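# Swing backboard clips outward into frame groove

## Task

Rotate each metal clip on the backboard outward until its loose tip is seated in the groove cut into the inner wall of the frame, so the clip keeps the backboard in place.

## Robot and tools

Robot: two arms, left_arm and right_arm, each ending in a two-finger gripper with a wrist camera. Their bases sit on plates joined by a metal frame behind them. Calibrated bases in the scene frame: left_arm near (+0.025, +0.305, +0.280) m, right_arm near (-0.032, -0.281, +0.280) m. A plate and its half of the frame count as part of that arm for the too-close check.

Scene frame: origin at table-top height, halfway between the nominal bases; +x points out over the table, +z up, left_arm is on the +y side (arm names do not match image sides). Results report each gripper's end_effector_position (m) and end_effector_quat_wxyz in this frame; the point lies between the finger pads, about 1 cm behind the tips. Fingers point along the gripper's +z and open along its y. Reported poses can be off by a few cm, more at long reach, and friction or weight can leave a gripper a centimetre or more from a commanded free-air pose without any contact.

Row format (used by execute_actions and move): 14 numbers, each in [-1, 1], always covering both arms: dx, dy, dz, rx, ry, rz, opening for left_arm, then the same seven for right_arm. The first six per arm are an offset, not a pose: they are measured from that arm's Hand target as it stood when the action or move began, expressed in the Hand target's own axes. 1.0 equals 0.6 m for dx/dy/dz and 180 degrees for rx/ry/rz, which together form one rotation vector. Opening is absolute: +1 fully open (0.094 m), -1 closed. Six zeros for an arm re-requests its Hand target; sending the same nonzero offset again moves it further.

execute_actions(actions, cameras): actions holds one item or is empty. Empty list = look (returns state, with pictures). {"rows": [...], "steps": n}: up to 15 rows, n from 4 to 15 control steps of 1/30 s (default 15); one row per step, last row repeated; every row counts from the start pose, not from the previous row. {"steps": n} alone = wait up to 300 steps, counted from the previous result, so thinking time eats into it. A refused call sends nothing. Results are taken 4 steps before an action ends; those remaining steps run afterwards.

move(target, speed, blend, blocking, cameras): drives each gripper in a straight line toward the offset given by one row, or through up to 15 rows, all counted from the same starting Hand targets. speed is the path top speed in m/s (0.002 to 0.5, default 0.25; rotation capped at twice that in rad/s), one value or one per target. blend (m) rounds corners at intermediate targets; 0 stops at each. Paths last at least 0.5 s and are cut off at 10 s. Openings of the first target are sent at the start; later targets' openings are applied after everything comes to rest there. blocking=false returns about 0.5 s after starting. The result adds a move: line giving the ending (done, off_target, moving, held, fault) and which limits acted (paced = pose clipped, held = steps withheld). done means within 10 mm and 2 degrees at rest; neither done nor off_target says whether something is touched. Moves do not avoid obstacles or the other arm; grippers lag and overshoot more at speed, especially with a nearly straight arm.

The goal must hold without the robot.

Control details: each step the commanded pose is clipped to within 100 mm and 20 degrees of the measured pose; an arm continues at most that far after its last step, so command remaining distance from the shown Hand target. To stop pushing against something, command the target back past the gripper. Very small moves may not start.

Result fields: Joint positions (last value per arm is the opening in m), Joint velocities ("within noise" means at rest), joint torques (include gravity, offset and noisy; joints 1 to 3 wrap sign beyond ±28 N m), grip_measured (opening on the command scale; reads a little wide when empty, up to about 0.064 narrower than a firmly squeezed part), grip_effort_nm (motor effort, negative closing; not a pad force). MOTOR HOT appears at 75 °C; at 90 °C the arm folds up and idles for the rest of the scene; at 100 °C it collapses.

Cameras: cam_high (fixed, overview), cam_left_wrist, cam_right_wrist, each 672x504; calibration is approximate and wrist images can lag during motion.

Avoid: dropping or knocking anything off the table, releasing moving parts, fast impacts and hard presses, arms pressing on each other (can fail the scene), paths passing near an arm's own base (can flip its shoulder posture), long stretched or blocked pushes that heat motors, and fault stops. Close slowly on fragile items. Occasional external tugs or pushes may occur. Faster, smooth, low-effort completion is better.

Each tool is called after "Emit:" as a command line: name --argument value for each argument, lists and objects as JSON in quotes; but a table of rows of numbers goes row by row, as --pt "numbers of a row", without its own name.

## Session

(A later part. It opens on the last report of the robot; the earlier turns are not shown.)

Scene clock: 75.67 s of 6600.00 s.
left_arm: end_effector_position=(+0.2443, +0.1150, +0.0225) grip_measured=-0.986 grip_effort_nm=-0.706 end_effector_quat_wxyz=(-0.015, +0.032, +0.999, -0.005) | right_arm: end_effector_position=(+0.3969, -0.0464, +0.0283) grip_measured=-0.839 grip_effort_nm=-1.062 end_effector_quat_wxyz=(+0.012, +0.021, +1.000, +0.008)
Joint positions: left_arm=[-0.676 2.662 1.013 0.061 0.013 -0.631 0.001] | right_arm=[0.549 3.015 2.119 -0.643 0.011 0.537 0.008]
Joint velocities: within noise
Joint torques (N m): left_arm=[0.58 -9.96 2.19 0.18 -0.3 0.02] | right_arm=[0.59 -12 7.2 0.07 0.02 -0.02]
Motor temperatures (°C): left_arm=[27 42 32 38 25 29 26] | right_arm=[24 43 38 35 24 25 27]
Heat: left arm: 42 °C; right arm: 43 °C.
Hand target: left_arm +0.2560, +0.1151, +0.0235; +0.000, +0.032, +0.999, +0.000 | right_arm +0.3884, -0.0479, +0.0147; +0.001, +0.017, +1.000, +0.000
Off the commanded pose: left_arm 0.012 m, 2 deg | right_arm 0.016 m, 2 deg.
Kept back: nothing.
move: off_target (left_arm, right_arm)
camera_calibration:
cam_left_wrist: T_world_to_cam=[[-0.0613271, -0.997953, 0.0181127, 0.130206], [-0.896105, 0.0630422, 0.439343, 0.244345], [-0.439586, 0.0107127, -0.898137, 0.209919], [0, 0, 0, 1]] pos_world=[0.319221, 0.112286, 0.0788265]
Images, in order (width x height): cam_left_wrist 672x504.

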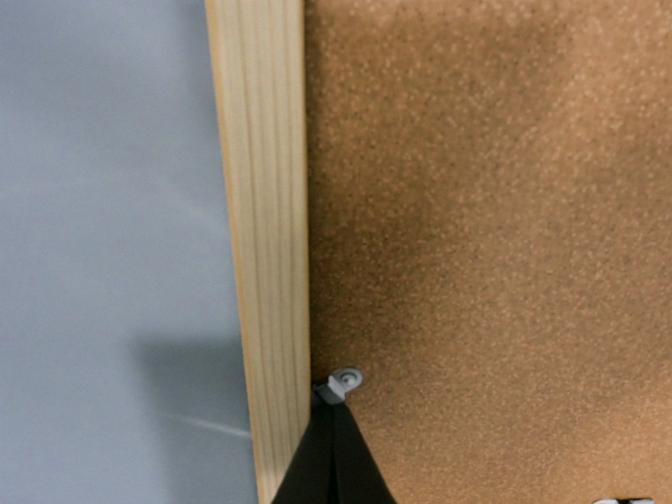

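Emit:
move --target '[-0.012, -0.006, 0, 0, 0, 0, -1, 0, 0, 0, 0, 0, 0, -0.9]' --speed 0.04 --cameras '["cam_left_wrist"]'

Emit:
zoom_image --camera "cam_left_wrist" --region '[220, 280, 420, 480]'

Scene clock: 76.97 s of 6600.00 s.
left_arm: end_effector_position=(+0.2560, +0.1125, +0.0243) grip_measured=-0.986 grip_effort_nm=-0.706 end_effector_quat_wxyz=(-0.010, +0.030, +0.999, +0.001) | right_arm: end_effector_position=(+0.3969, -0.0464, +0.0283) grip_measured=-0.839 grip_effort_nm=-1.072 end_effector_quat_wxyz=(+0.012, +0.021, +1.000, +0.008)
Joint positions: left_arm=[-0.666 2.662 1.055 0.021 -0.003 -0.626 0.001] | right_arm=[0.549 3.015 2.119 -0.643 0.011 0.538 0.008]
Joint velocities: within noise
Joint torques (N m): left_arm=[0.2 -9.68 1.99 0.29 -0.11 0.02] | right_arm=[0.5 -12.01 7.1 0.06 0.06 -0.03]
Motor temperatures (°C): left_arm=[27 42 32 38 25 29 27] | right_arm=[24 43 38 35 24 25 27]
Heat: left arm: 42 °C; right arm: 43 °C.
Hand target: left_arm +0.2629, +0.1112, +0.0235; +0.000, +0.032, +1.000, +0.000 | right_arm +0.3884, -0.0479, +0.0147; +0.001, +0.017, +1.000, +0.000
Off the commanded pose: left_arm 0.007 m, 1 deg | right_arm 0.016 m, 2 deg.
Kept back: nothing.
move: off_target (right_arm)
camera_calibration:
cam_left_wrist: T_world_to_cam=[[-0.0571522, -0.998348, 0.00589811, 0.127722], [-0.901148, 0.0541289, 0.430119, 0.256735], [-0.429728, 0.0192672, -0.902753, 0.213345], [0, 0, 0, 1]] pos_world=[0.330337, 0.109503, 0.0814179]
Images, in order (width x height): cam_left_wrist 672x504.

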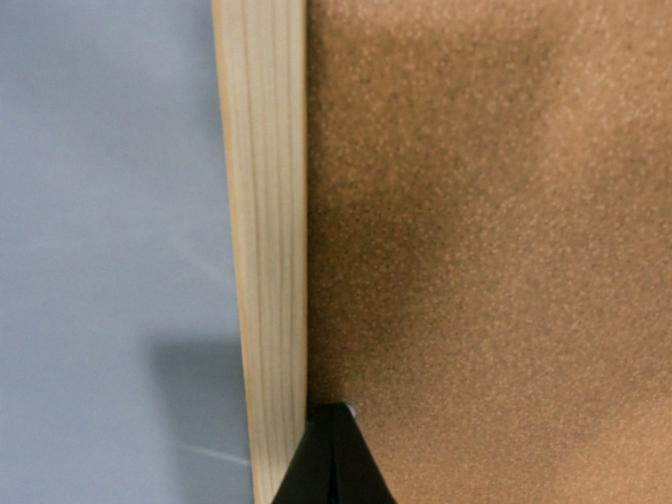

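Scaled by 2.520 from the camera's 672x504 image, which has a finer 960x720 frame.

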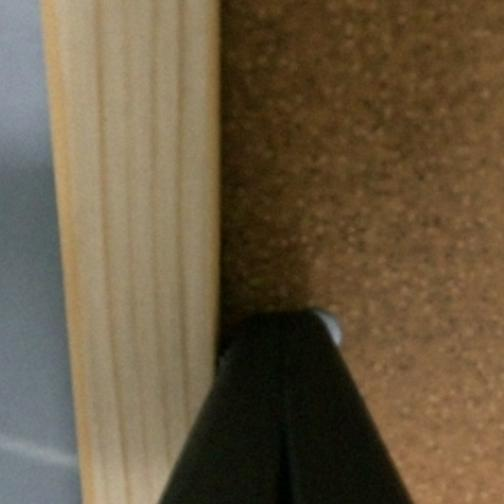

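Emit:
move --target '[0, 0, -0.06, 0, 0, 0, -1, 0, 0, 0, 0, 0, 0, -0.9]' --speed 0.08 --cameras '["cam_left_wrist"]'

Emit:
zoom_image --camera "cam_left_wrist" --region '[220, 280, 420, 480]'

Scene clock: 78.13 s of 6600.00 s.
left_arm: end_effector_position=(+0.2632, +0.1074, +0.0545) grip_measured=-0.986 grip_effort_nm=-0.701 end_effector_quat_wxyz=(+0.000, +0.030, +1.000, -0.006) | right_arm: end_effector_position=(+0.3969, -0.0464, +0.0283) grip_measured=-0.839 grip_effort_nm=-1.062 end_effector_quat_wxyz=(+0.012, +0.021, +1.000, +0.008)
Joint positions: left_arm=[-0.666 2.548 1.015 -0.029 -0.004 -0.626 0.001] | right_arm=[0.549 3.015 2.119 -0.643 0.011 0.538 0.008]
Joint velocities: within noise
Joint torques (N m): left_arm=[0.08 -11.79 0.85 0.1 -0.1 0.01] | right_arm=[0.58 -12.01 7.08 0.07 0.04 -0.02]
Motor temperatures (°C): left_arm=[27 42 32 38 25 29 27] | right_arm=[24 44 38 35 24 25 27]
Heat: left arm: 42 °C; right arm: 44 °C.
Hand target: left_arm +0.2629, +0.1112, +0.0594; +0.000, +0.031, +1.000, +0.000 | right_arm +0.3884, -0.0479, +0.0147; +0.001, +0.017, +1.000, +0.000
Off the commanded pose: left_arm 0.006 m, 1 deg | right_arm 0.016 m, 2 deg.
Kept back: nothing.
move: off_target (right_arm)
camera_calibration:
cam_left_wrist: T_world_to_cam=[[-0.0570703, -0.998187, 0.0191174, 0.122104], [-0.909297, 0.0598753, 0.411819, 0.253038], [-0.412217, 0.00611921, -0.911065, 0.241049], [0, 0, 0, 1]] pos_world=[0.33642, 0.105257, 0.113071]
Images, in order (width x height): cam_left_wrist 672x504.

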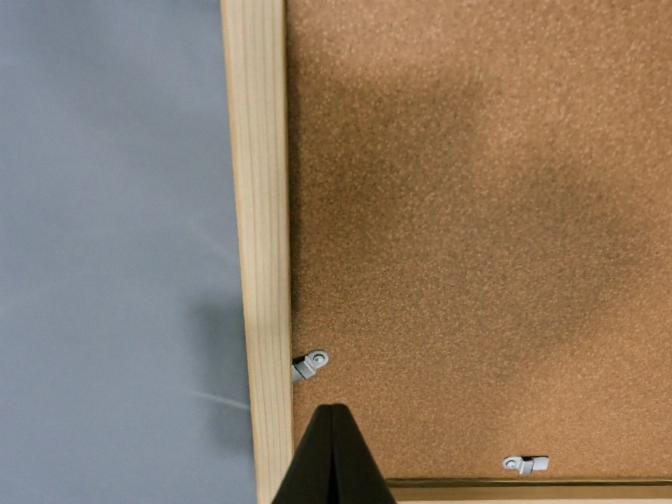

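Scaled by 2.520 from the camera's 672x504 image, which has a finer 960x720 frame.

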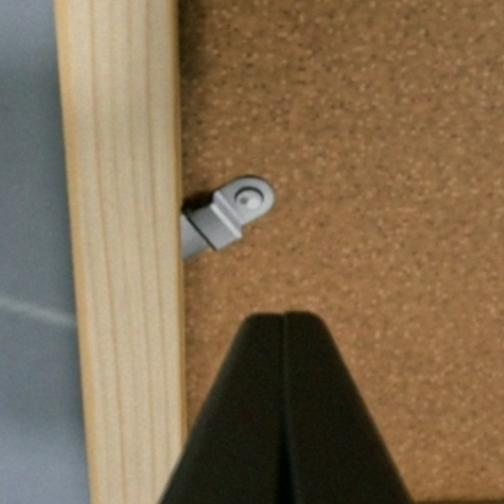

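Emit:
move --target '[0.0293, 0.0073, 0.0417, 0, 0, 0, -1, 0, 0, 0, 0, 0, 0, -0.9]' --speed 0.08 --cameras '["cam_left_wrist"]'

Emit:
zoom_image --camera "cam_left_wrist" --region '[220, 280, 420, 480]'

Scene clock: 79.40 s of 6600.00 s.
left_arm: end_effector_position=(+0.2485, +0.1142, +0.0383) grip_measured=-0.986 grip_effort_nm=-0.701 end_effector_quat_wxyz=(-0.001, +0.033, +0.999, -0.005) | right_arm: end_effector_position=(+0.3969, -0.0464, +0.0283) grip_measured=-0.839 grip_effort_nm=-1.067 end_effector_quat_wxyz=(+0.012, +0.021, +1.000, +0.008)
Joint positions: left_arm=[-0.68 2.598 0.975 0.058 -0.005 -0.635 0.001] | right_arm=[0.549 3.015 2.119 -0.643 0.011 0.538 0.008]
Joint velocities: within noise
Joint torques (N m): left_arm=[-0.58 -8.49 0.84 0.33 -0.11 -0.1] | right_arm=[0.68 -11.99 7.08 0.07 0.01 0]
Motor temperatures (°C): left_arm=[27 42 32 38 25 29 27] | right_arm=[24 44 38 35 24 25 27]
Heat: left arm: 42 °C; right arm: 44 °C.
Hand target: left_arm +0.2456, +0.1167, +0.0343; +0.000, +0.031, +1.000, +0.000 | right_arm +0.3884, -0.0479, +0.0147; +0.001, +0.017, +1.000, +0.000
Off the commanded pose: left_arm 0.005 m, 1 deg | right_arm 0.016 m, 2 deg.
Kept back: nothing.
move: off_target (right_arm)
camera_calibration:
cam_left_wrist: T_world_to_cam=[[-0.0620211, -0.997924, 0.0173413, 0.12958], [-0.908258, 0.0636347, 0.413543, 0.245199], [-0.413788, 0.00989801, -0.91032, 0.220144], [0, 0, 0, 1]] pos_world=[0.321834, 0.111529, 0.0967539]
Images, in order (width x height): cam_left_wrist 672x504.

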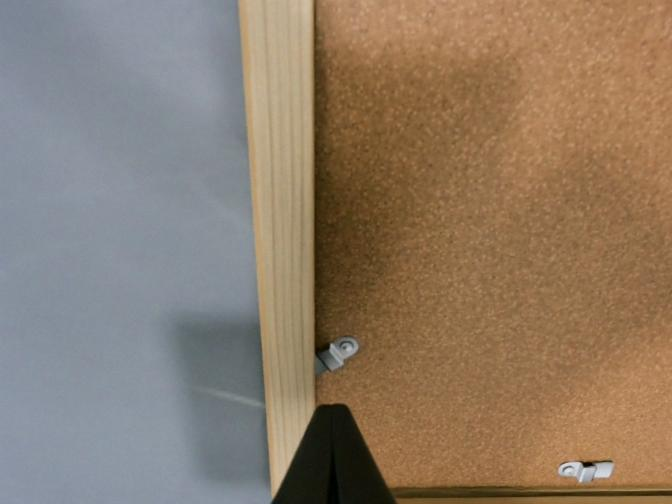

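Scaled by 2.520 from the camera's 672x504 image, which has a finer 960x720 frame.

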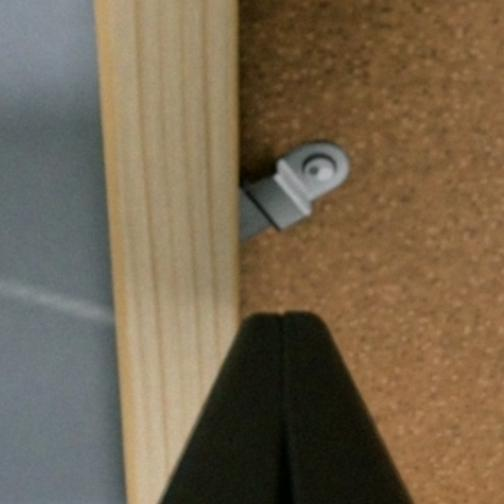

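Emit:
move --target '[0.003, -0.002, 0.029, 0, 0, 0, -1, 0, 0, 0, 0, 0, 0, -0.9]' --speed 0.05 --cameras '["cam_left_wrist"]'

Emit:
zoom_image --camera "cam_left_wrist" --region '[220, 280, 420, 480]'

Scene clock: 80.33 s of 6600.00 s.
left_arm: end_effector_position=(+0.2416, +0.1185, +0.0277) grip_measured=-0.986 grip_effort_nm=-0.701 end_effector_quat_wxyz=(-0.007, +0.032, +0.999, +0.001) | right_arm: end_effector_position=(+0.3969, -0.0464, +0.0283) grip_measured=-0.839 grip_effort_nm=-1.067 end_effector_quat_wxyz=(+0.012, +0.021, +1.000, +0.008)
Joint positions: left_arm=[-0.684 2.638 0.979 0.075 -0.006 -0.641 0.001] | right_arm=[0.549 3.015 2.119 -0.643 0.011 0.538 0.008]
Joint velocities: within noise
Joint torques (N m): left_arm=[-0.72 -6.06 2.54 0.52 -0.08 -0.1] | right_arm=[0.5 -11.96 7.1 0.06 0.05 -0.04]
Motor temperatures (°C): left_arm=[27 42 32 38 25 29 27] | right_arm=[24 44 38 35 24 25 27]
Heat: left arm: 42 °C; right arm: 44 °C.
Hand target: left_arm +0.2437, +0.1156, +0.0170; +0.000, +0.031, +1.000, +0.000 | right_arm +0.3884, -0.0479, +0.0147; +0.001, +0.017, +1.000, +0.000
Off the commanded pose: left_arm 0.011 m, 1 deg | right_arm 0.016 m, 2 deg.
Kept back: nothing.
move: off_target (left_arm, right_arm)
camera_calibration:
cam_left_wrist: T_world_to_cam=[[-0.0602315, -0.998172, 0.00507936, 0.133591], [-0.903141, 0.0566629, 0.425588, 0.242302], [-0.425097, 0.0210464, -0.904903, 0.208922], [0, 0, 0, 1]] pos_world=[0.315691, 0.11522, 0.0852552]
Images, in order (width x height): cam_left_wrist 672x504.

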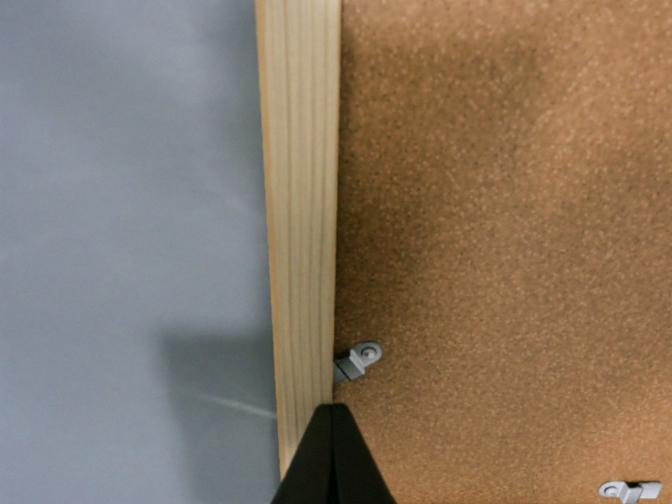

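Scaled by 2.520 from the camera's 672x504 image, which has a finer 960x720 frame.

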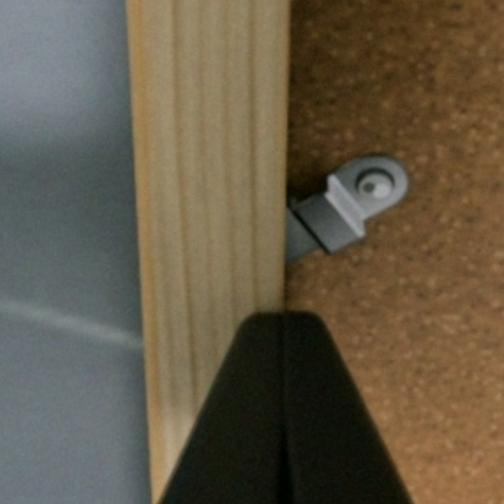

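Emit:
move --pt "0 0 -0.012 0 0 0 -1 0 0 0 0 0 0 -0.9" --pt "-0.002 -0.011 -0.012 0 0 0 -1 0 0 0 0 0 0 -0.9" --pt "-0.002 -0.011 0 0 0 0 -1 0 0 0 0 0 0 -0.9" --speed 0.05 --cameras '["cam_left_wrist"]'

Emit:
zoom_image --camera "cam_left_wrist" --region '[220, 280, 420, 480]'

Scene clock: 81.27 s of 6600.00 s.
left_arm: end_effector_position=(+0.2421, +0.1165, +0.0276) grip_measured=-0.986 grip_effort_nm=-0.701 end_effector_quat_wxyz=(-0.007, +0.031, +0.999, +0.010) | right_arm: end_effector_position=(+0.3969, -0.0464, +0.0283) grip_measured=-0.839 grip_effort_nm=-1.062 end_effector_quat_wxyz=(+0.012, +0.021, +1.000, +0.008)
Joint positions: left_arm=[-0.698 2.641 0.999 0.048 -0.021 -0.656 0.001] | right_arm=[0.549 3.015 2.119 -0.643 0.011 0.538 0.008]
Joint velocities: within noise
Joint torques (N m): left_arm=[-0.87 -6.28 2.73 0.55 0.08 -0.09] | right_arm=[0.65 -11.99 7.15 0.06 0.05 -0.06]
Motor temperatures (°C): left_arm=[27 41 32 38 25 29 27] | right_arm=[24 44 38 35 24 25 27]
Heat: left arm: 41 °C; right arm: 44 °C.
Hand target: left_arm +0.2444, +0.1089, +0.0170; +0.000, +0.031, +1.000, +0.000 | right_arm +0.3884, -0.0479, +0.0147; +0.001, +0.017, +1.000, +0.000
Off the commanded pose: left_arm 0.013 m, 1 deg | right_arm 0.016 m, 2 deg.
Kept back: nothing.
move: off_target (left_arm, right_arm)
camera_calibration:
cam_left_wrist: T_world_to_cam=[[-0.0591249, -0.998163, -0.0132523, 0.131818], [-0.903793, 0.0478887, 0.425282, 0.244078], [-0.423866, 0.0371221, -0.904964, 0.206854], [0, 0, 0, 1]] pos_world=[0.316068, 0.112208, 0.0851398]
Images, in order (width x height): cam_left_wrist 672x504.

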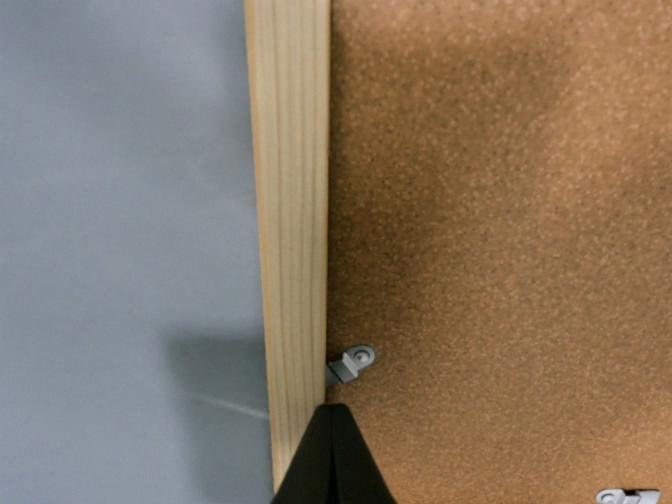

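Scaled by 2.520 from the camera's 672x504 image, which has a finer 960x720 frame.

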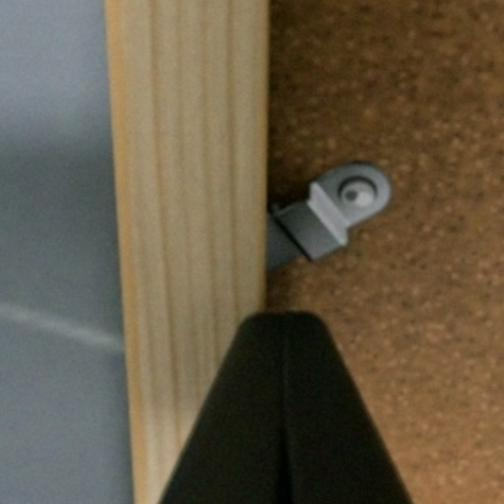

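Emit:
move --target '[0, 0, -0.035, 0, 0, 0, -1, 0, 0, 0, 0, 0, 0, -0.9]' --speed 0.06 --cameras '["cam_left_wrist"]'

Emit:
zoom_image --camera "cam_left_wrist" --region '[220, 280, 420, 480]'

Scene clock: 82.30 s of 6600.00 s.
left_arm: end_effector_position=(+0.2418, +0.1144, +0.0317) grip_measured=-0.986 grip_effort_nm=-0.701 end_effector_quat_wxyz=(-0.006, +0.033, +0.999, +0.008) | right_arm: end_effector_position=(+0.3969, -0.0464, +0.0283) grip_measured=-0.839 grip_effort_nm=-1.067 end_effector_quat_wxyz=(+0.012, +0.021, +1.000, +0.008)
Joint positions: left_arm=[-0.702 2.625 0.99 0.045 -0.018 -0.657 0.001] | right_arm=[0.549 3.015 2.119 -0.643 0.011 0.538 0.008]
Joint velocities: within noise
Joint torques (N m): left_arm=[-0.64 -11.97 0.53 0.21 0.04 -0.11] | right_arm=[0.53 -11.99 7.1 0.01 0.07 -0.01]
Motor temperatures (°C): left_arm=[27 41 32 38 25 29 27] | right_arm=[24 44 38 35 24 25 27]
Heat: left arm: 41 °C; right arm: 44 °C.
Hand target: left_arm +0.2444, +0.1089, +0.0380; +0.000, +0.032, +0.999, +0.000 | right_arm +0.3884, -0.0479, +0.0147; +0.001, +0.017, +1.000, +0.000
Off the commanded pose: left_arm 0.009 m, 1 deg | right_arm 0.016 m, 2 deg.
Kept back: nothing.
move: off_target (right_arm)
camera_calibration:
cam_left_wrist: T_world_to_cam=[[-0.0620184, -0.998045, -0.00778243, 0.130347], [-0.904401, 0.0528979, 0.423392, 0.24182], [-0.422153, 0.0332965, -0.905913, 0.210594], [0, 0, 0, 1]] pos_world=[0.315689, 0.110289, 0.0894096]
Images, in order (width x height): cam_left_wrist 672x504.

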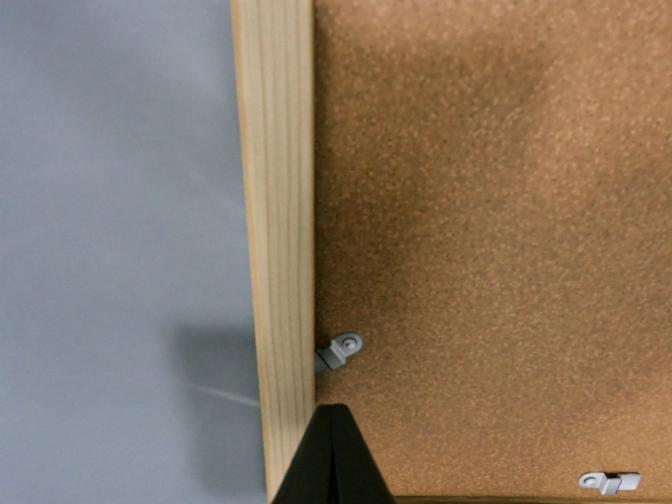

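Scaled by 2.520 from the camera's 672x504 image, which has a finer 960x720 frame.

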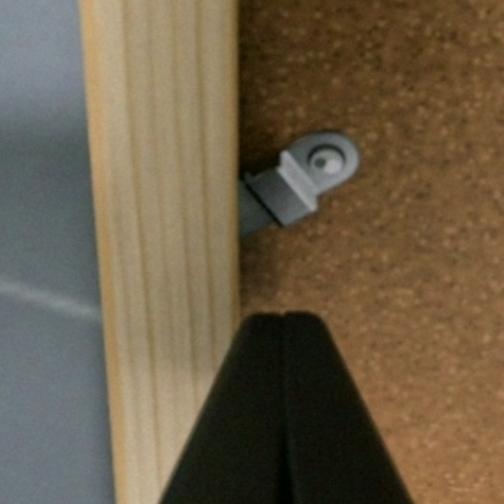

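Emit:
move --pt "-0.0072 0.0023 0.0 0 0 0 -1 0 0 0 0 0 0 -0.9" --pt "-0.0072 0.0023 0.035 0 0 0 -1 0 0 0 0 0 0 -0.9" --speed 0.05 --cameras '["cam_left_wrist"]'

Emit:
zoom_image --camera "cam_left_wrist" --region '[220, 280, 420, 480]'

Scene clock: 83.47 s of 6600.00 s.
left_arm: end_effector_position=(+0.2483, +0.1077, +0.0224) grip_measured=-0.986 grip_effort_nm=-0.701 end_effector_quat_wxyz=(+0.001, +0.032, +0.999, -0.001) | right_arm: end_effector_position=(+0.3969, -0.0464, +0.0283) grip_measured=-0.839 grip_effort_nm=-1.072 end_effector_quat_wxyz=(+0.012, +0.021, +1.000, +0.008)
Joint positions: left_arm=[-0.702 2.664 1.025 0.072 -0.014 -0.658 0.001] | right_arm=[0.549 3.015 2.119 -0.643 0.011 0.538 0.008]
Joint velocities: within noise
Joint torques (N m): left_arm=[0.42 -8.14 1.77 0.27 -0.02 0.01] | right_arm=[0.64 -11.99 7.06 0.03 0.05 -0.04]
Motor temperatures (°C): left_arm=[27 41 32 38 25 29 27] | right_arm=[24 44 38 35 24 25 27]
Heat: left arm: 41 °C; right arm: 44 °C.
Hand target: left_arm +0.2489, +0.1099, +0.0170; +0.000, +0.032, +1.000, +0.000 | right_arm +0.3884, -0.0479, +0.0147; +0.001, +0.017, +1.000, +0.000
Off the commanded pose: left_arm 0.006 m, 0 deg | right_arm 0.016 m, 2 deg.
Kept back: nothing.
move: off_target (right_arm)
camera_calibration:
cam_left_wrist: T_world_to_cam=[[-0.0613108, -0.99808, 0.00879768, 0.123361], [-0.910308, 0.0595298, 0.409629, 0.253027], [-0.409366, 0.0171061, -0.91221, 0.203875], [0, 0, 0, 1]] pos_world=[0.321355, 0.104574, 0.0812445]
Images, in order (width x height): cam_left_wrist 672x504.

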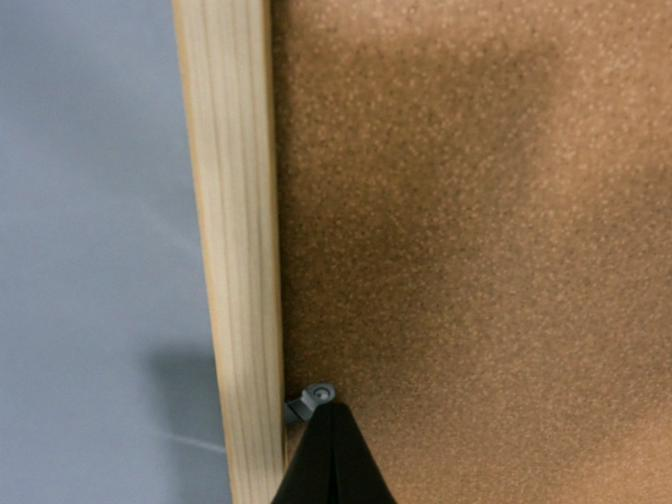

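Scaled by 2.520 from the camera's 672x504 image, which has a finer 960x720 frame.

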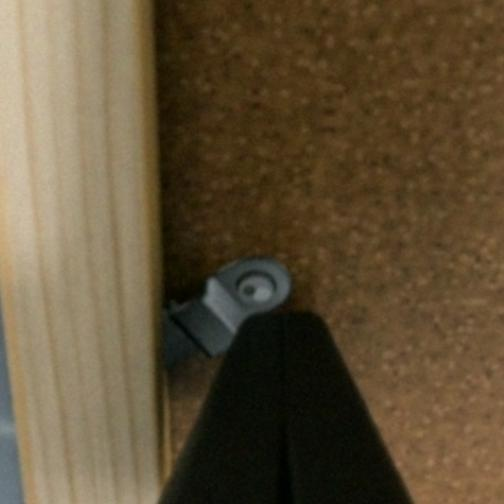

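Emit:
move --pt "0.018 -0.002 -0.002 0 0 0 -1 0 0 0 0 0 0 -0.9" --pt "0.018 0.011 -0.002 0 0 0 -1 0 0 0 0 0 0 -0.9" --speed 0.05 --cameras '["cam_left_wrist"]'

Emit:
zoom_image --camera "cam_left_wrist" --region '[220, 280, 420, 480]'

Scene clock: 84.40 s of 6600.00 s.
left_arm: end_effector_position=(+0.2414, +0.1104, +0.0208) grip_measured=-0.986 grip_effort_nm=-0.706 end_effector_quat_wxyz=(+0.003, +0.032, +0.999, -0.005) | right_arm: end_effector_position=(+0.3969, -0.0464, +0.0283) grip_measured=-0.839 grip_effort_nm=-1.067 end_effector_quat_wxyz=(+0.012, +0.021, +1.000, +0.008)
Joint positions: left_arm=[-0.707 2.665 0.99 0.116 -0.009 -0.663 0.001] | right_arm=[0.549 3.015 2.119 -0.643 0.011 0.538 0.008]
Joint velocities: within noise
Joint torques (N m): left_arm=[0.47 -8.98 0.12 0.3 -0.07 0.02] | right_arm=[0.5 -11.89 7.01 0.03 0.03 -0.03]
Motor temperatures (°C): left_arm=[27 41 32 37 25 29 27] | right_arm=[24 44 38 35 24 25 27]
Heat: left arm: 41 °C; right arm: 44 °C.
Hand target: left_arm +0.2386, +0.1173, +0.0182; +0.000, +0.032, +1.000, +0.000 | right_arm +0.3884, -0.0479, +0.0147; +0.001, +0.017, +1.000, +0.000
Off the commanded pose: left_arm 0.008 m, 1 deg | right_arm 0.016 m, 2 deg.
Kept back: nothing.
move: off_target (right_arm)
camera_calibration:
cam_left_wrist: T_world_to_cam=[[-0.0612718, -0.997964, 0.017707, 0.125512], [-0.911427, 0.0631727, 0.406584, 0.24721], [-0.406875, 0.00877352, -0.913442, 0.199861], [0, 0, 0, 1]] pos_world=[0.314322, 0.107886, 0.0798271]
Images, in order (width x height): cam_left_wrist 672x504.

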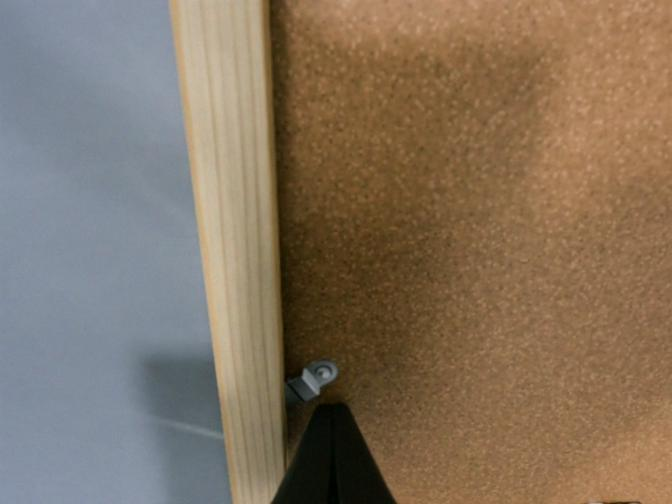

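Scaled by 2.520 from the camera's 672x504 image, which has a finer 960x720 frame.

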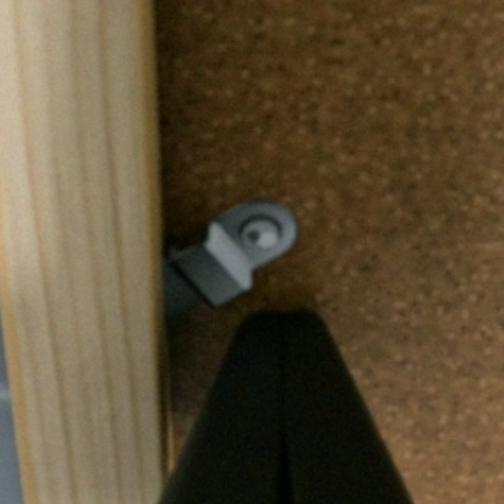

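Emit:
move --target '[0.002, 0.008, 0.0, 0, 0, 0, -1, 0, 0, 0, 0, 0, 0, -0.9]' --speed 0.05 --cameras '["cam_left_wrist"]'

Emit:
zoom_image --camera "cam_left_wrist" --region '[220, 280, 420, 480]'

Scene clock: 85.33 s of 6600.00 s.
left_arm: end_effector_position=(+0.2413, +0.1109, +0.0208) grip_measured=-0.986 grip_effort_nm=-0.701 end_effector_quat_wxyz=(+0.004, +0.033, +0.999, -0.014) | right_arm: end_effector_position=(+0.3969, -0.0464, +0.0283) grip_measured=-0.839 grip_effort_nm=-1.067 end_effector_quat_wxyz=(+0.012, +0.021, +1.000, +0.008)
Joint positions: left_arm=[-0.699 2.664 0.975 0.142 0.003 -0.653 0.001] | right_arm=[0.549 3.015 2.119 -0.643 0.011 0.538 0.008]
Joint velocities: within noise
Joint torques (N m): left_arm=[0.69 -8.98 -0.02 0.21 -0.19 0.01] | right_arm=[0.55 -11.97 7.16 0.05 0.07 0]
Motor temperatures (°C): left_arm=[27 41 32 37 25 29 27] | right_arm=[24 44 38 35 24 25 27]
Heat: left arm: 41 °C; right arm: 44 °C.
Hand target: left_arm +0.2376, +0.1222, +0.0182; +0.000, +0.031, +1.000, +0.000 | right_arm +0.3884, -0.0479, +0.0147; +0.001, +0.017, +1.000, +0.000
Off the commanded pose: left_arm 0.012 m, 2 deg | right_arm 0.016 m, 2 deg.
Kept back: nothing.
move: off_target (left_arm, right_arm)
camera_calibration:
cam_left_wrist: T_world_to_cam=[[-0.062871, -0.997411, 0.0349195, 0.125941], [-0.911918, 0.0716287, 0.404073, 0.246308], [-0.405527, -0.00643931, -0.91406, 0.20115], [0, 0, 0, 1]] pos_world=[0.314102, 0.109267, 0.0799394]
Images, in order (width x height): cam_left_wrist 672x504.

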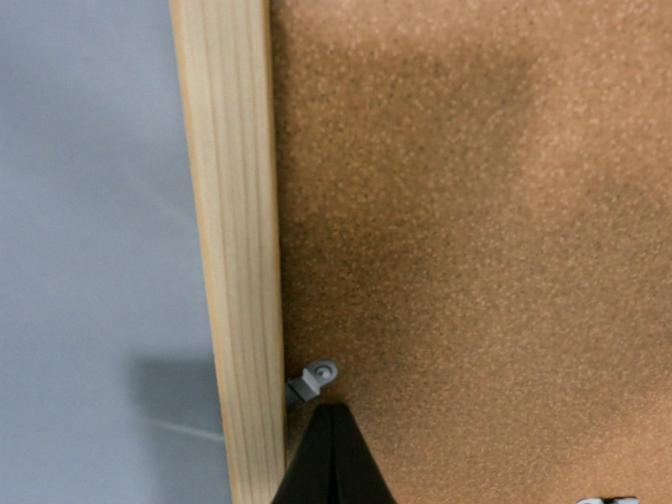

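Scaled by 2.520 from the camera's 672x504 image, which has a finer 960x720 frame.

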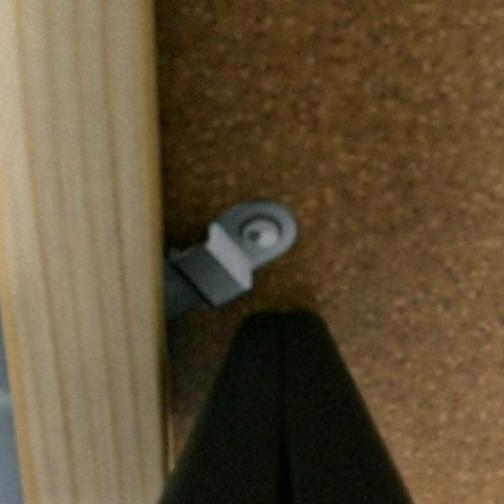

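Emit:
move --target '[0, 0.0, -0.01, 0, 0, 0, -1, 0, 0, 0, 0, 0, 0, -0.9]' --speed 0.05 --cameras '["cam_left_wrist"]'

Emit:
zoom_image --camera "cam_left_wrist" --region '[220, 280, 420, 480]'

Scene clock: 86.27 s of 6600.00 s.
left_arm: end_effector_position=(+0.2385, +0.1150, +0.0210) grip_measured=-0.986 grip_effort_nm=-0.706 end_effector_quat_wxyz=(+0.002, +0.031, +0.999, -0.012) | right_arm: end_effector_position=(+0.3969, -0.0464, +0.0283) grip_measured=-0.839 grip_effort_nm=-1.067 end_effector_quat_wxyz=(+0.012, +0.021, +1.000, +0.008)
Joint positions: left_arm=[-0.695 2.661 0.961 0.147 0.002 -0.652 0.001] | right_arm=[0.549 3.015 2.119 -0.643 0.011 0.538 0.008]
Joint velocities: within noise
Joint torques (N m): left_arm=[0.4 -10.78 -0.02 0.08 -0.17 0.01] | right_arm=[0.55 -11.97 7.09 0.07 0.05 -0.03]
Motor temperatures (°C): left_arm=[27 41 32 37 25 29 27] | right_arm=[24 44 38 35 24 25 27]
Heat: left arm: 41 °C; right arm: 44 °C.
Hand target: left_arm +0.2376, +0.1223, +0.0242; +0.000, +0.031, +1.000, +0.000 | right_arm +0.3884, -0.0479, +0.0147; +0.001, +0.017, +1.000, +0.000
Off the commanded pose: left_arm 0.008 m, 1 deg | right_arm 0.016 m, 2 deg.
Kept back: nothing.
move: off_target (right_arm)
camera_calibration:
cam_left_wrist: T_world_to_cam=[[-0.0597563, -0.997752, 0.0303254, 0.129231], [-0.910335, 0.0669344, 0.408424, 0.243426], [-0.409536, -0.00320035, -0.912288, 0.200807], [0, 0, 0, 1]] pos_world=[0.31156, 0.11329, 0.0798535]
Images, in order (width x height): cam_left_wrist 672x504.

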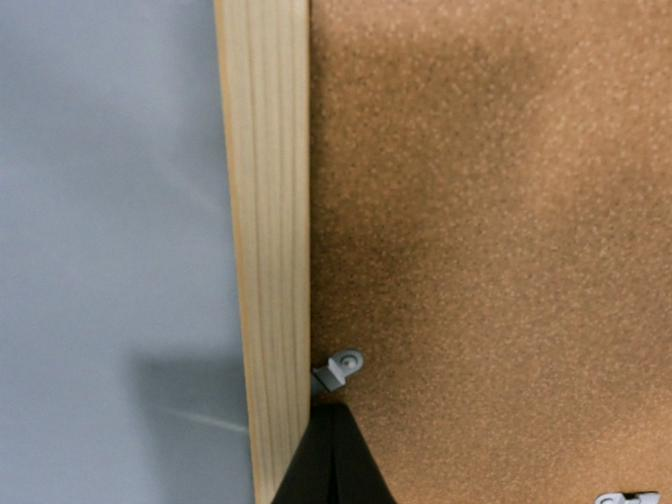

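Scaled by 2.520 from the camera's 672x504 image, which has a finer 960x720 frame.

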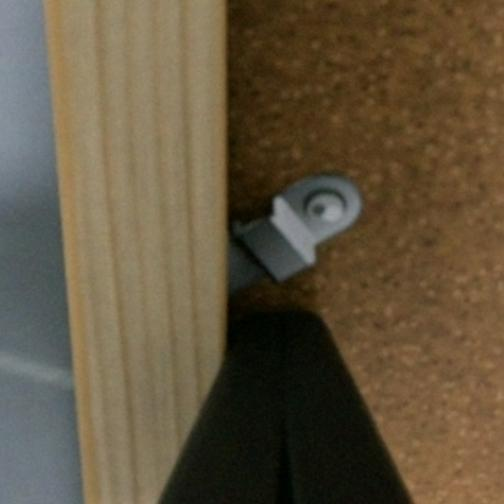

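Emit:
move --target '[-0.016, -0.007, 0.003, 0, 0, 0, -1, 0, 0, 0, 0, 0, 0, -0.9]' --speed 0.05 --cameras '["cam_left_wrist"]'

Emit:
zoom_image --camera "cam_left_wrist" --region '[220, 280, 420, 480]'

Scene clock: 87.20 s of 6600.00 s.
left_arm: end_effector_position=(+0.2432, +0.1145, +0.0218) grip_measured=-0.986 grip_effort_nm=-0.701 end_effector_quat_wxyz=(-0.002, +0.031, +0.999, -0.008) | right_arm: end_effector_position=(+0.3969, -0.0464, +0.0283) grip_measured=-0.839 grip_effort_nm=-1.067 end_effector_quat_wxyz=(+0.012, +0.021, +1.000, +0.008)
Joint positions: left_arm=[-0.687 2.661 0.987 0.111 0.001 -0.645 0.001] | right_arm=[0.549 3.015 2.119 -0.643 0.011 0.538 0.008]
Joint velocities: within noise
Joint torques (N m): left_arm=[0.39 -9.78 1.61 0.09 -0.15 0.02] | right_arm=[0.5 -12 6.93 0.05 0.08 -0.02]
Motor temperatures (°C): left_arm=[27 41 32 37 25 29 27] | right_arm=[24 44 38 35 24 25 27]
Heat: left arm: 41 °C; right arm: 44 °C.
Hand target: left_arm +0.2470, +0.1175, +0.0224; +0.000, +0.031, +1.000, +0.000 | right_arm +0.3884, -0.0479, +0.0147; +0.001, +0.017, +1.000, +0.000
Off the commanded pose: left_arm 0.005 m, 1 deg | right_arm 0.016 m, 2 deg.
Kept back: nothing.
move: off_target (right_arm)
camera_calibration:
cam_left_wrist: T_world_to_cam=[[-0.0589385, -0.998001, 0.0227938, 0.12897], [-0.907599, 0.0630796, 0.415072, 0.247104], [-0.41568, 0.00377608, -0.909503, 0.204052], [0, 0, 0, 1]] pos_world=[0.316693, 0.112355, 0.0800806]
Images, in order (width x height): cam_left_wrist 672x504.

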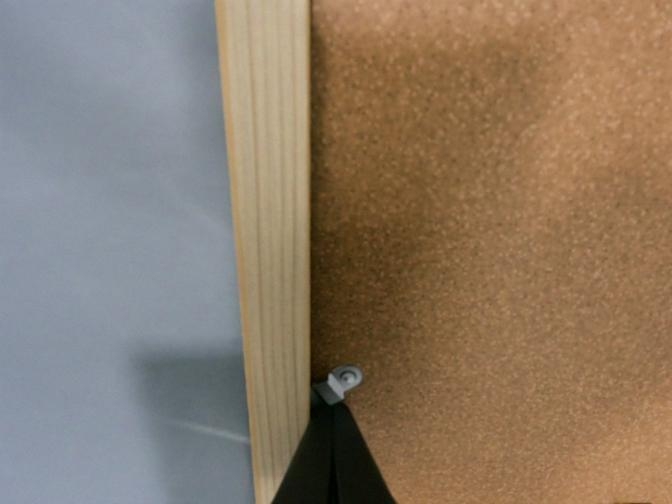

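Scaled by 2.520 from the camera's 672x504 image, which has a finer 960x720 frame.

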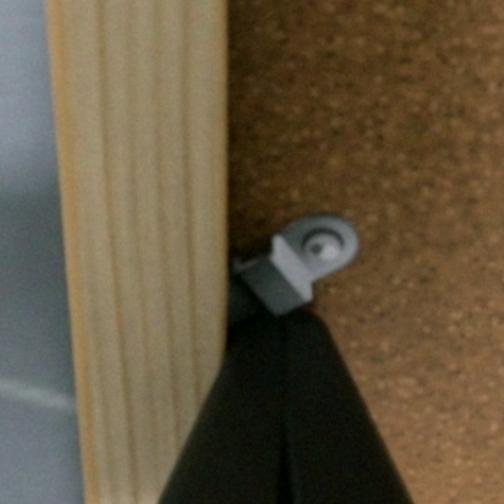

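Emit:
move --target '[-0.01, -0.002, 0.008, 0, 0, 0, -1, 0, 0, 0, 0, 0, 0, -0.9]' --speed 0.05 --cameras '["cam_left_wrist"]'

Emit:
zoom_image --camera "cam_left_wrist" --region '[220, 280, 420, 480]'

Scene clock: 88.13 s of 6600.00 s.
left_arm: end_effector_position=(+0.2451, +0.1151, +0.0222) grip_measured=-0.986 grip_effort_nm=-0.706 end_effector_quat_wxyz=(-0.009, +0.032, +0.999, -0.002) | right_arm: end_effector_position=(+0.3969, -0.0464, +0.0283) grip_measured=-0.839 grip_effort_nm=-1.077 end_effector_quat_wxyz=(+0.012, +0.021, +1.000, +0.008)
Joint positions: left_arm=[-0.681 2.662 1.01 0.07 0.001 -0.636 0.001] | right_arm=[0.549 3.015 2.119 -0.643 0.011 0.538 0.008]
Joint velocities: within noise
Joint torques (N m): left_arm=[0.61 -8.12 2.39 0.32 -0.15 0.04] | right_arm=[0.62 -11.88 6.94 0.04 0.07 -0.04]
Motor temperatures (°C): left_arm=[27 41 32 37 25 29 27] | right_arm=[24 44 38 35 24 25 27]
Heat: left arm: 41 °C; right arm: 44 °C.
Hand target: left_arm +0.2528, +0.1158, +0.0175; +0.000, +0.031, +1.000, +0.000 | right_arm +0.3884, -0.0479, +0.0147; +0.001, +0.017, +1.000, +0.000
Off the commanded pose: left_arm 0.009 m, 1 deg | right_arm 0.016 m, 2 deg.
Kept back: nothing.
move: off_target (right_arm)
camera_calibration:
cam_left_wrist: T_world_to_cam=[[-0.0612266, -0.998053, 0.0119238, 0.130503], [-0.901332, 0.0604172, 0.428894, 0.247075], [-0.428779, 0.0155125, -0.903276, 0.206978], [0, 0, 0, 1]] pos_world=[0.319435, 0.11211, 0.079433]
Images, in order (width x height): cam_left_wrist 672x504.

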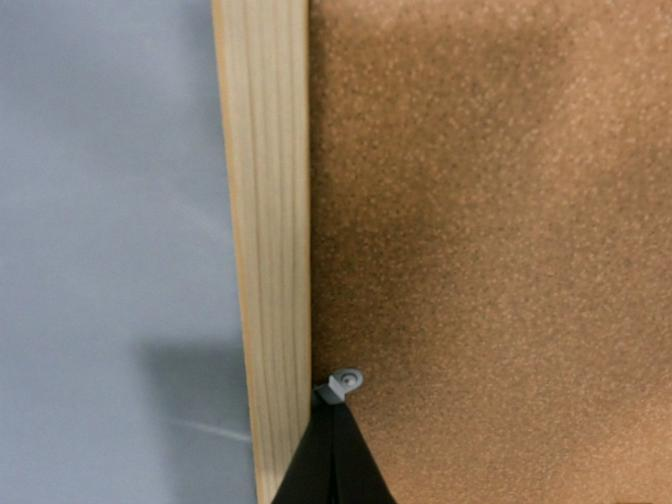

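Scaled by 2.520 from the camera's 672x504 image, which has a finer 960x720 frame.

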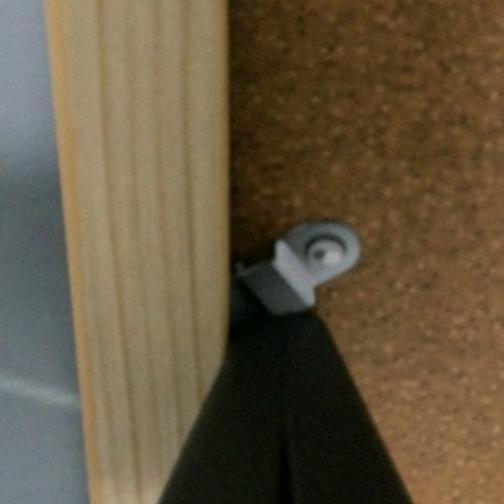

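Emit:
move --target '[-0.008, -0.002, 0.003, 0, 0, 0, -1, 0, 0, 0, 0, 0, 0, -0.9]' --speed 0.03 --cameras '["cam_left_wrist"]'

Emit:
zoom_image --camera "cam_left_wrist" --region '[220, 280, 420, 480]'

Scene clock: 89.07 s of 6600.00 s.
left_arm: end_effector_position=(+0.2456, +0.1150, +0.0222) grip_measured=-0.986 grip_effort_nm=-0.696 end_effector_quat_wxyz=(-0.017, +0.033, +0.999, +0.001) | right_arm: end_effector_position=(+0.3969, -0.0464, +0.0283) grip_measured=-0.839 grip_effort_nm=-1.062 end_effector_quat_wxyz=(+0.012, +0.021, +1.000, +0.008)
Joint positions: left_arm=[-0.676 2.665 1.029 0.038 0.007 -0.63 0.001] | right_arm=[0.549 3.015 2.119 -0.643 0.011 0.538 0.008]
Joint velocities: within noise
Joint torques (N m): left_arm=[0.73 -7.73 2.67 0.42 -0.21 0.05] | right_arm=[0.57 -12.07 7.1 0.04 0.01 -0.02]
Motor temperatures (°C): left_arm=[27 41 32 37 25 29 27] | right_arm=[24 44 38 35 24 25 27]
Heat: left arm: 41 °C; right arm: 44 °C.
Hand target: left_arm +0.2577, +0.1143, +0.0158; +0.000, +0.031, +1.000, +0.000 | right_arm +0.3884, -0.0479, +0.0147; +0.001, +0.017, +1.000, +0.000
Off the commanded pose: left_arm 0.014 m, 2 deg | right_arm 0.016 m, 2 deg.
Kept back: nothing.
move: off_target (left_arm, right_arm)
camera_calibration:
cam_left_wrist: T_world_to_cam=[[-0.0630807, -0.997983, 0.00713043, 0.130998], [-0.894237, 0.0596925, 0.443595, 0.245453], [-0.443126, 0.021606, -0.896199, 0.209855], [0, 0, 0, 1]] pos_world=[0.320749, 0.111548, 0.0782557]
Images, in order (width x height): cam_left_wrist 672x504.

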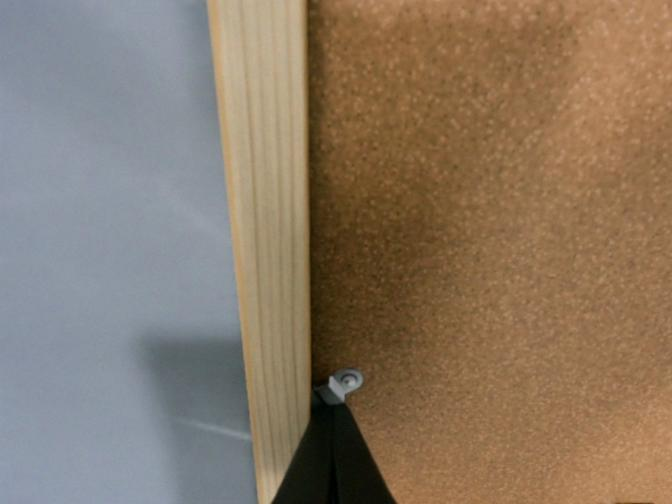

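Scaled by 2.520 from the camera's 672x504 image, which has a finer 960x720 frame.

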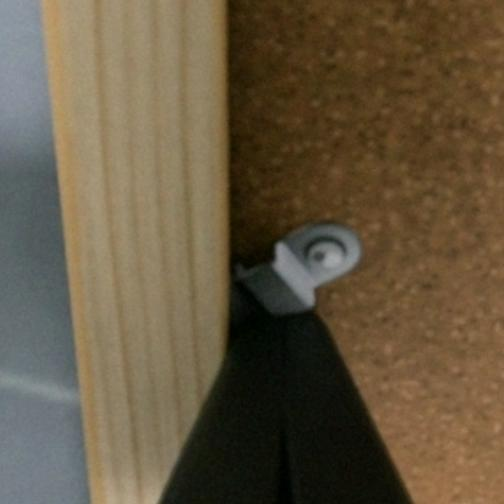

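Emit:
move --target '[-0.012, -0.001, 0.0, 0, 0, 0, -1, 0, 0, 0, 0, 0, 0, -0.9]' --speed 0.03 --cameras '["cam_left_wrist"]'

Emit:
zoom_image --camera "cam_left_wrist" --region '[220, 280, 420, 480]'

Scene clock: 90.00 s of 6600.00 s.
left_arm: end_effector_position=(+0.2459, +0.1150, +0.0224) grip_measured=-0.986 grip_effort_nm=-0.701 end_effector_quat_wxyz=(-0.029, +0.034, +0.999, +0.001) | right_arm: end_effector_position=(+0.3969, -0.0464, +0.0283) grip_measured=-0.839 grip_effort_nm=-1.067 end_effector_quat_wxyz=(+0.012, +0.021, +1.000, +0.008)
Joint positions: left_arm=[-0.668 2.669 1.051 0.002 0.02 -0.619 0.001] | right_arm=[0.549 3.015 2.119 -0.643 0.011 0.538 0.008]
Joint velocities: within noise
Joint torques (N m): left_arm=[0.99 -7.98 3.22 0.52 -0.37 0.02] | right_arm=[0.58 -11.93 7.12 0.04 0.06 -0.01]
Motor temperatures (°C): left_arm=[27 41 32 37 25 29 27] | right_arm=[24 44 38 35 24 25 27]
Heat: left arm: 41 °C; right arm: 44 °C.
Hand target: left_arm +0.2647, +0.1132, +0.0158; +0.000, +0.032, +1.000, +0.000 | right_arm +0.3884, -0.0479, +0.0147; +0.001, +0.017, +1.000, +0.000
Off the commanded pose: left_arm 0.020 m, 3 deg | right_arm 0.016 m, 2 deg.
Kept back: nothing.
move: off_target (left_arm, right_arm)
camera_calibration:
cam_left_wrist: T_world_to_cam=[[-0.0649621, -0.997863, 0.00706945, 0.131487], [-0.883773, 0.0608215, 0.463947, 0.242567], [-0.463385, 0.0238912, -0.885835, 0.214624], [0, 0, 0, 1]] pos_world=[0.32237, 0.111325, 0.0766539]
Images, in order (width x height): cam_left_wrist 672x504.

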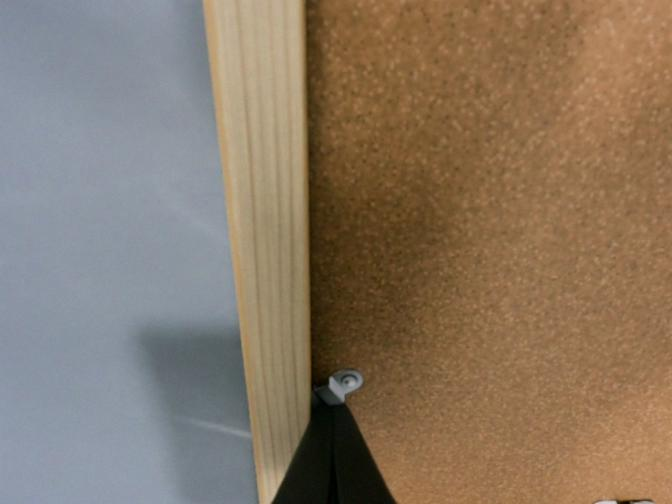

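Scaled by 2.520 from the camera's 672x504 image, which has a finer 960x720 frame.

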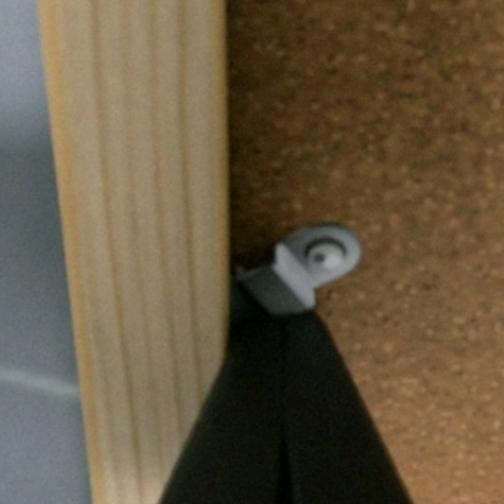

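Emit:
execute_actions --actions '[]'

Scene clock: 90.90 s of 6600.00 s.
left_arm: end_effector_position=(+0.2459, +0.1151, +0.0224) grip_measured=-0.986 grip_effort_nm=-0.701 end_effector_quat_wxyz=(-0.029, +0.034, +0.999, +0.001) | right_arm: end_effector_position=(+0.3969, -0.0464, +0.0283) grip_measured=-0.839 grip_effort_nm=-1.067 end_effector_quat_wxyz=(+0.012, +0.021, +1.000, +0.008)
Joint positions: left_arm=[-0.667 2.669 1.051 0 0.02 -0.618 0.001] | right_arm=[0.549 3.015 2.119 -0.643 0.011 0.538 0.008]
Joint velocities: within noise
Joint torques (N m): left_arm=[0.98 -8.01 3.17 0.53 -0.37 0.03] | right_arm=[0.69 -12.03 7.09 0.02 0.03 0]
Motor temperatures (°C): left_arm=[27 40 32 37 25 29 27] | right_arm=[23 44 38 35 24 25 27]
Heat: left arm: 40 °C; right arm: 44 °C.
Hand target: left_arm +0.2647, +0.1133, +0.0158; +0.000, +0.031, +1.000, +0.000 | right_arm +0.3884, -0.0479, +0.0147; +0.001, +0.017, +1.000, +0.000
Off the commanded pose: left_arm 0.020 m, 3 deg | right_arm 0.016 m, 2 deg.
Steps of this call (1-27: nothing new was sent). Readings (end_effector_position of left_arm | right_arm):
1: (+0.2459, +0.1151, +0.0224) | (+0.3969, -0.0464, +0.0283)
2: (+0.2460, +0.1150, +0.0224) | (+0.3969, -0.0464, +0.0283)
4: (+0.2459, +0.1150, +0.0224) | (+0.3969, -0.0464, +0.0283)
8: (+0.2459, +0.1150, +0.0224) | (+0.3969, -0.0464, +0.0283)
27: the state above
camera_calibration:
cam_left_wrist: T_world_to_cam=[[-0.065328, -0.997839, 0.00697527, 0.131666], [-0.883361, 0.0610815, 0.464697, 0.242361], [-0.464119, 0.024196, -0.885442, 0.214763], [0, 0, 0, 1]] pos_world=[0.322369, 0.111381, 0.0766175]
cam_right_wrist: T_world_to_cam=[[-0.0381007, -0.999052, -0.0210446, -0.0295537], [-0.908597, 0.0258698, 0.416872, 0.386989], [-0.415932, 0.0350042, -0.908722, 0.277952], [0, 0, 0, 1]] pos_world=[0.4661, -0.0492665, 0.0906342]

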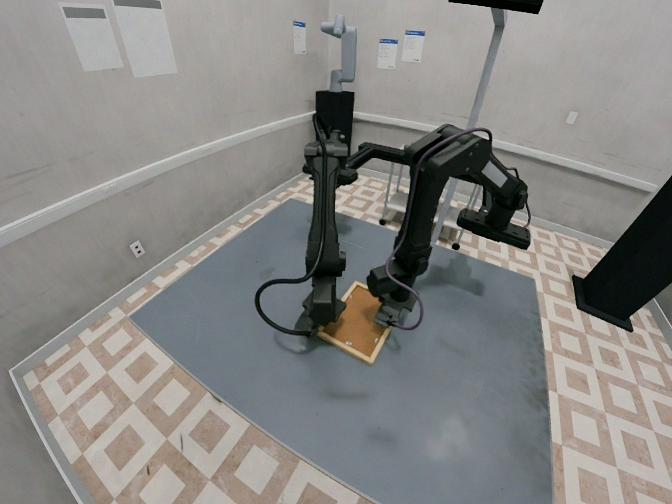

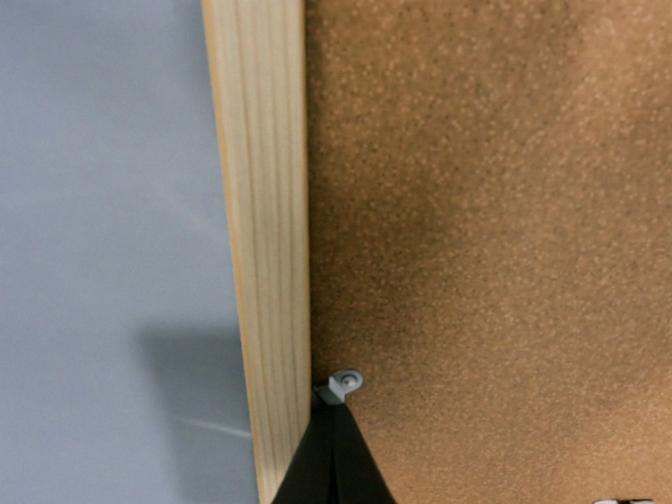

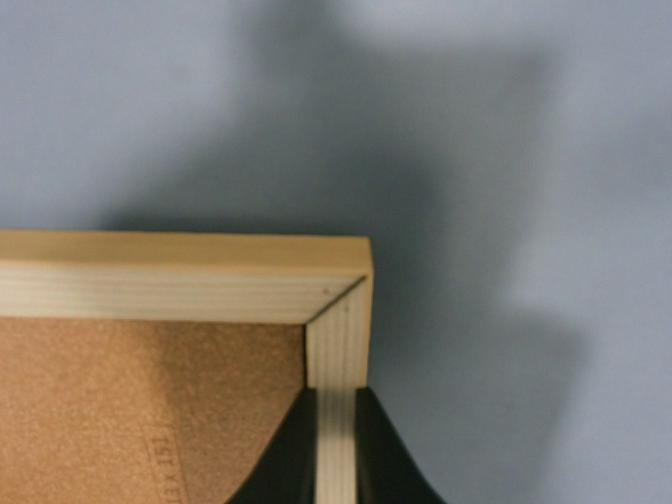

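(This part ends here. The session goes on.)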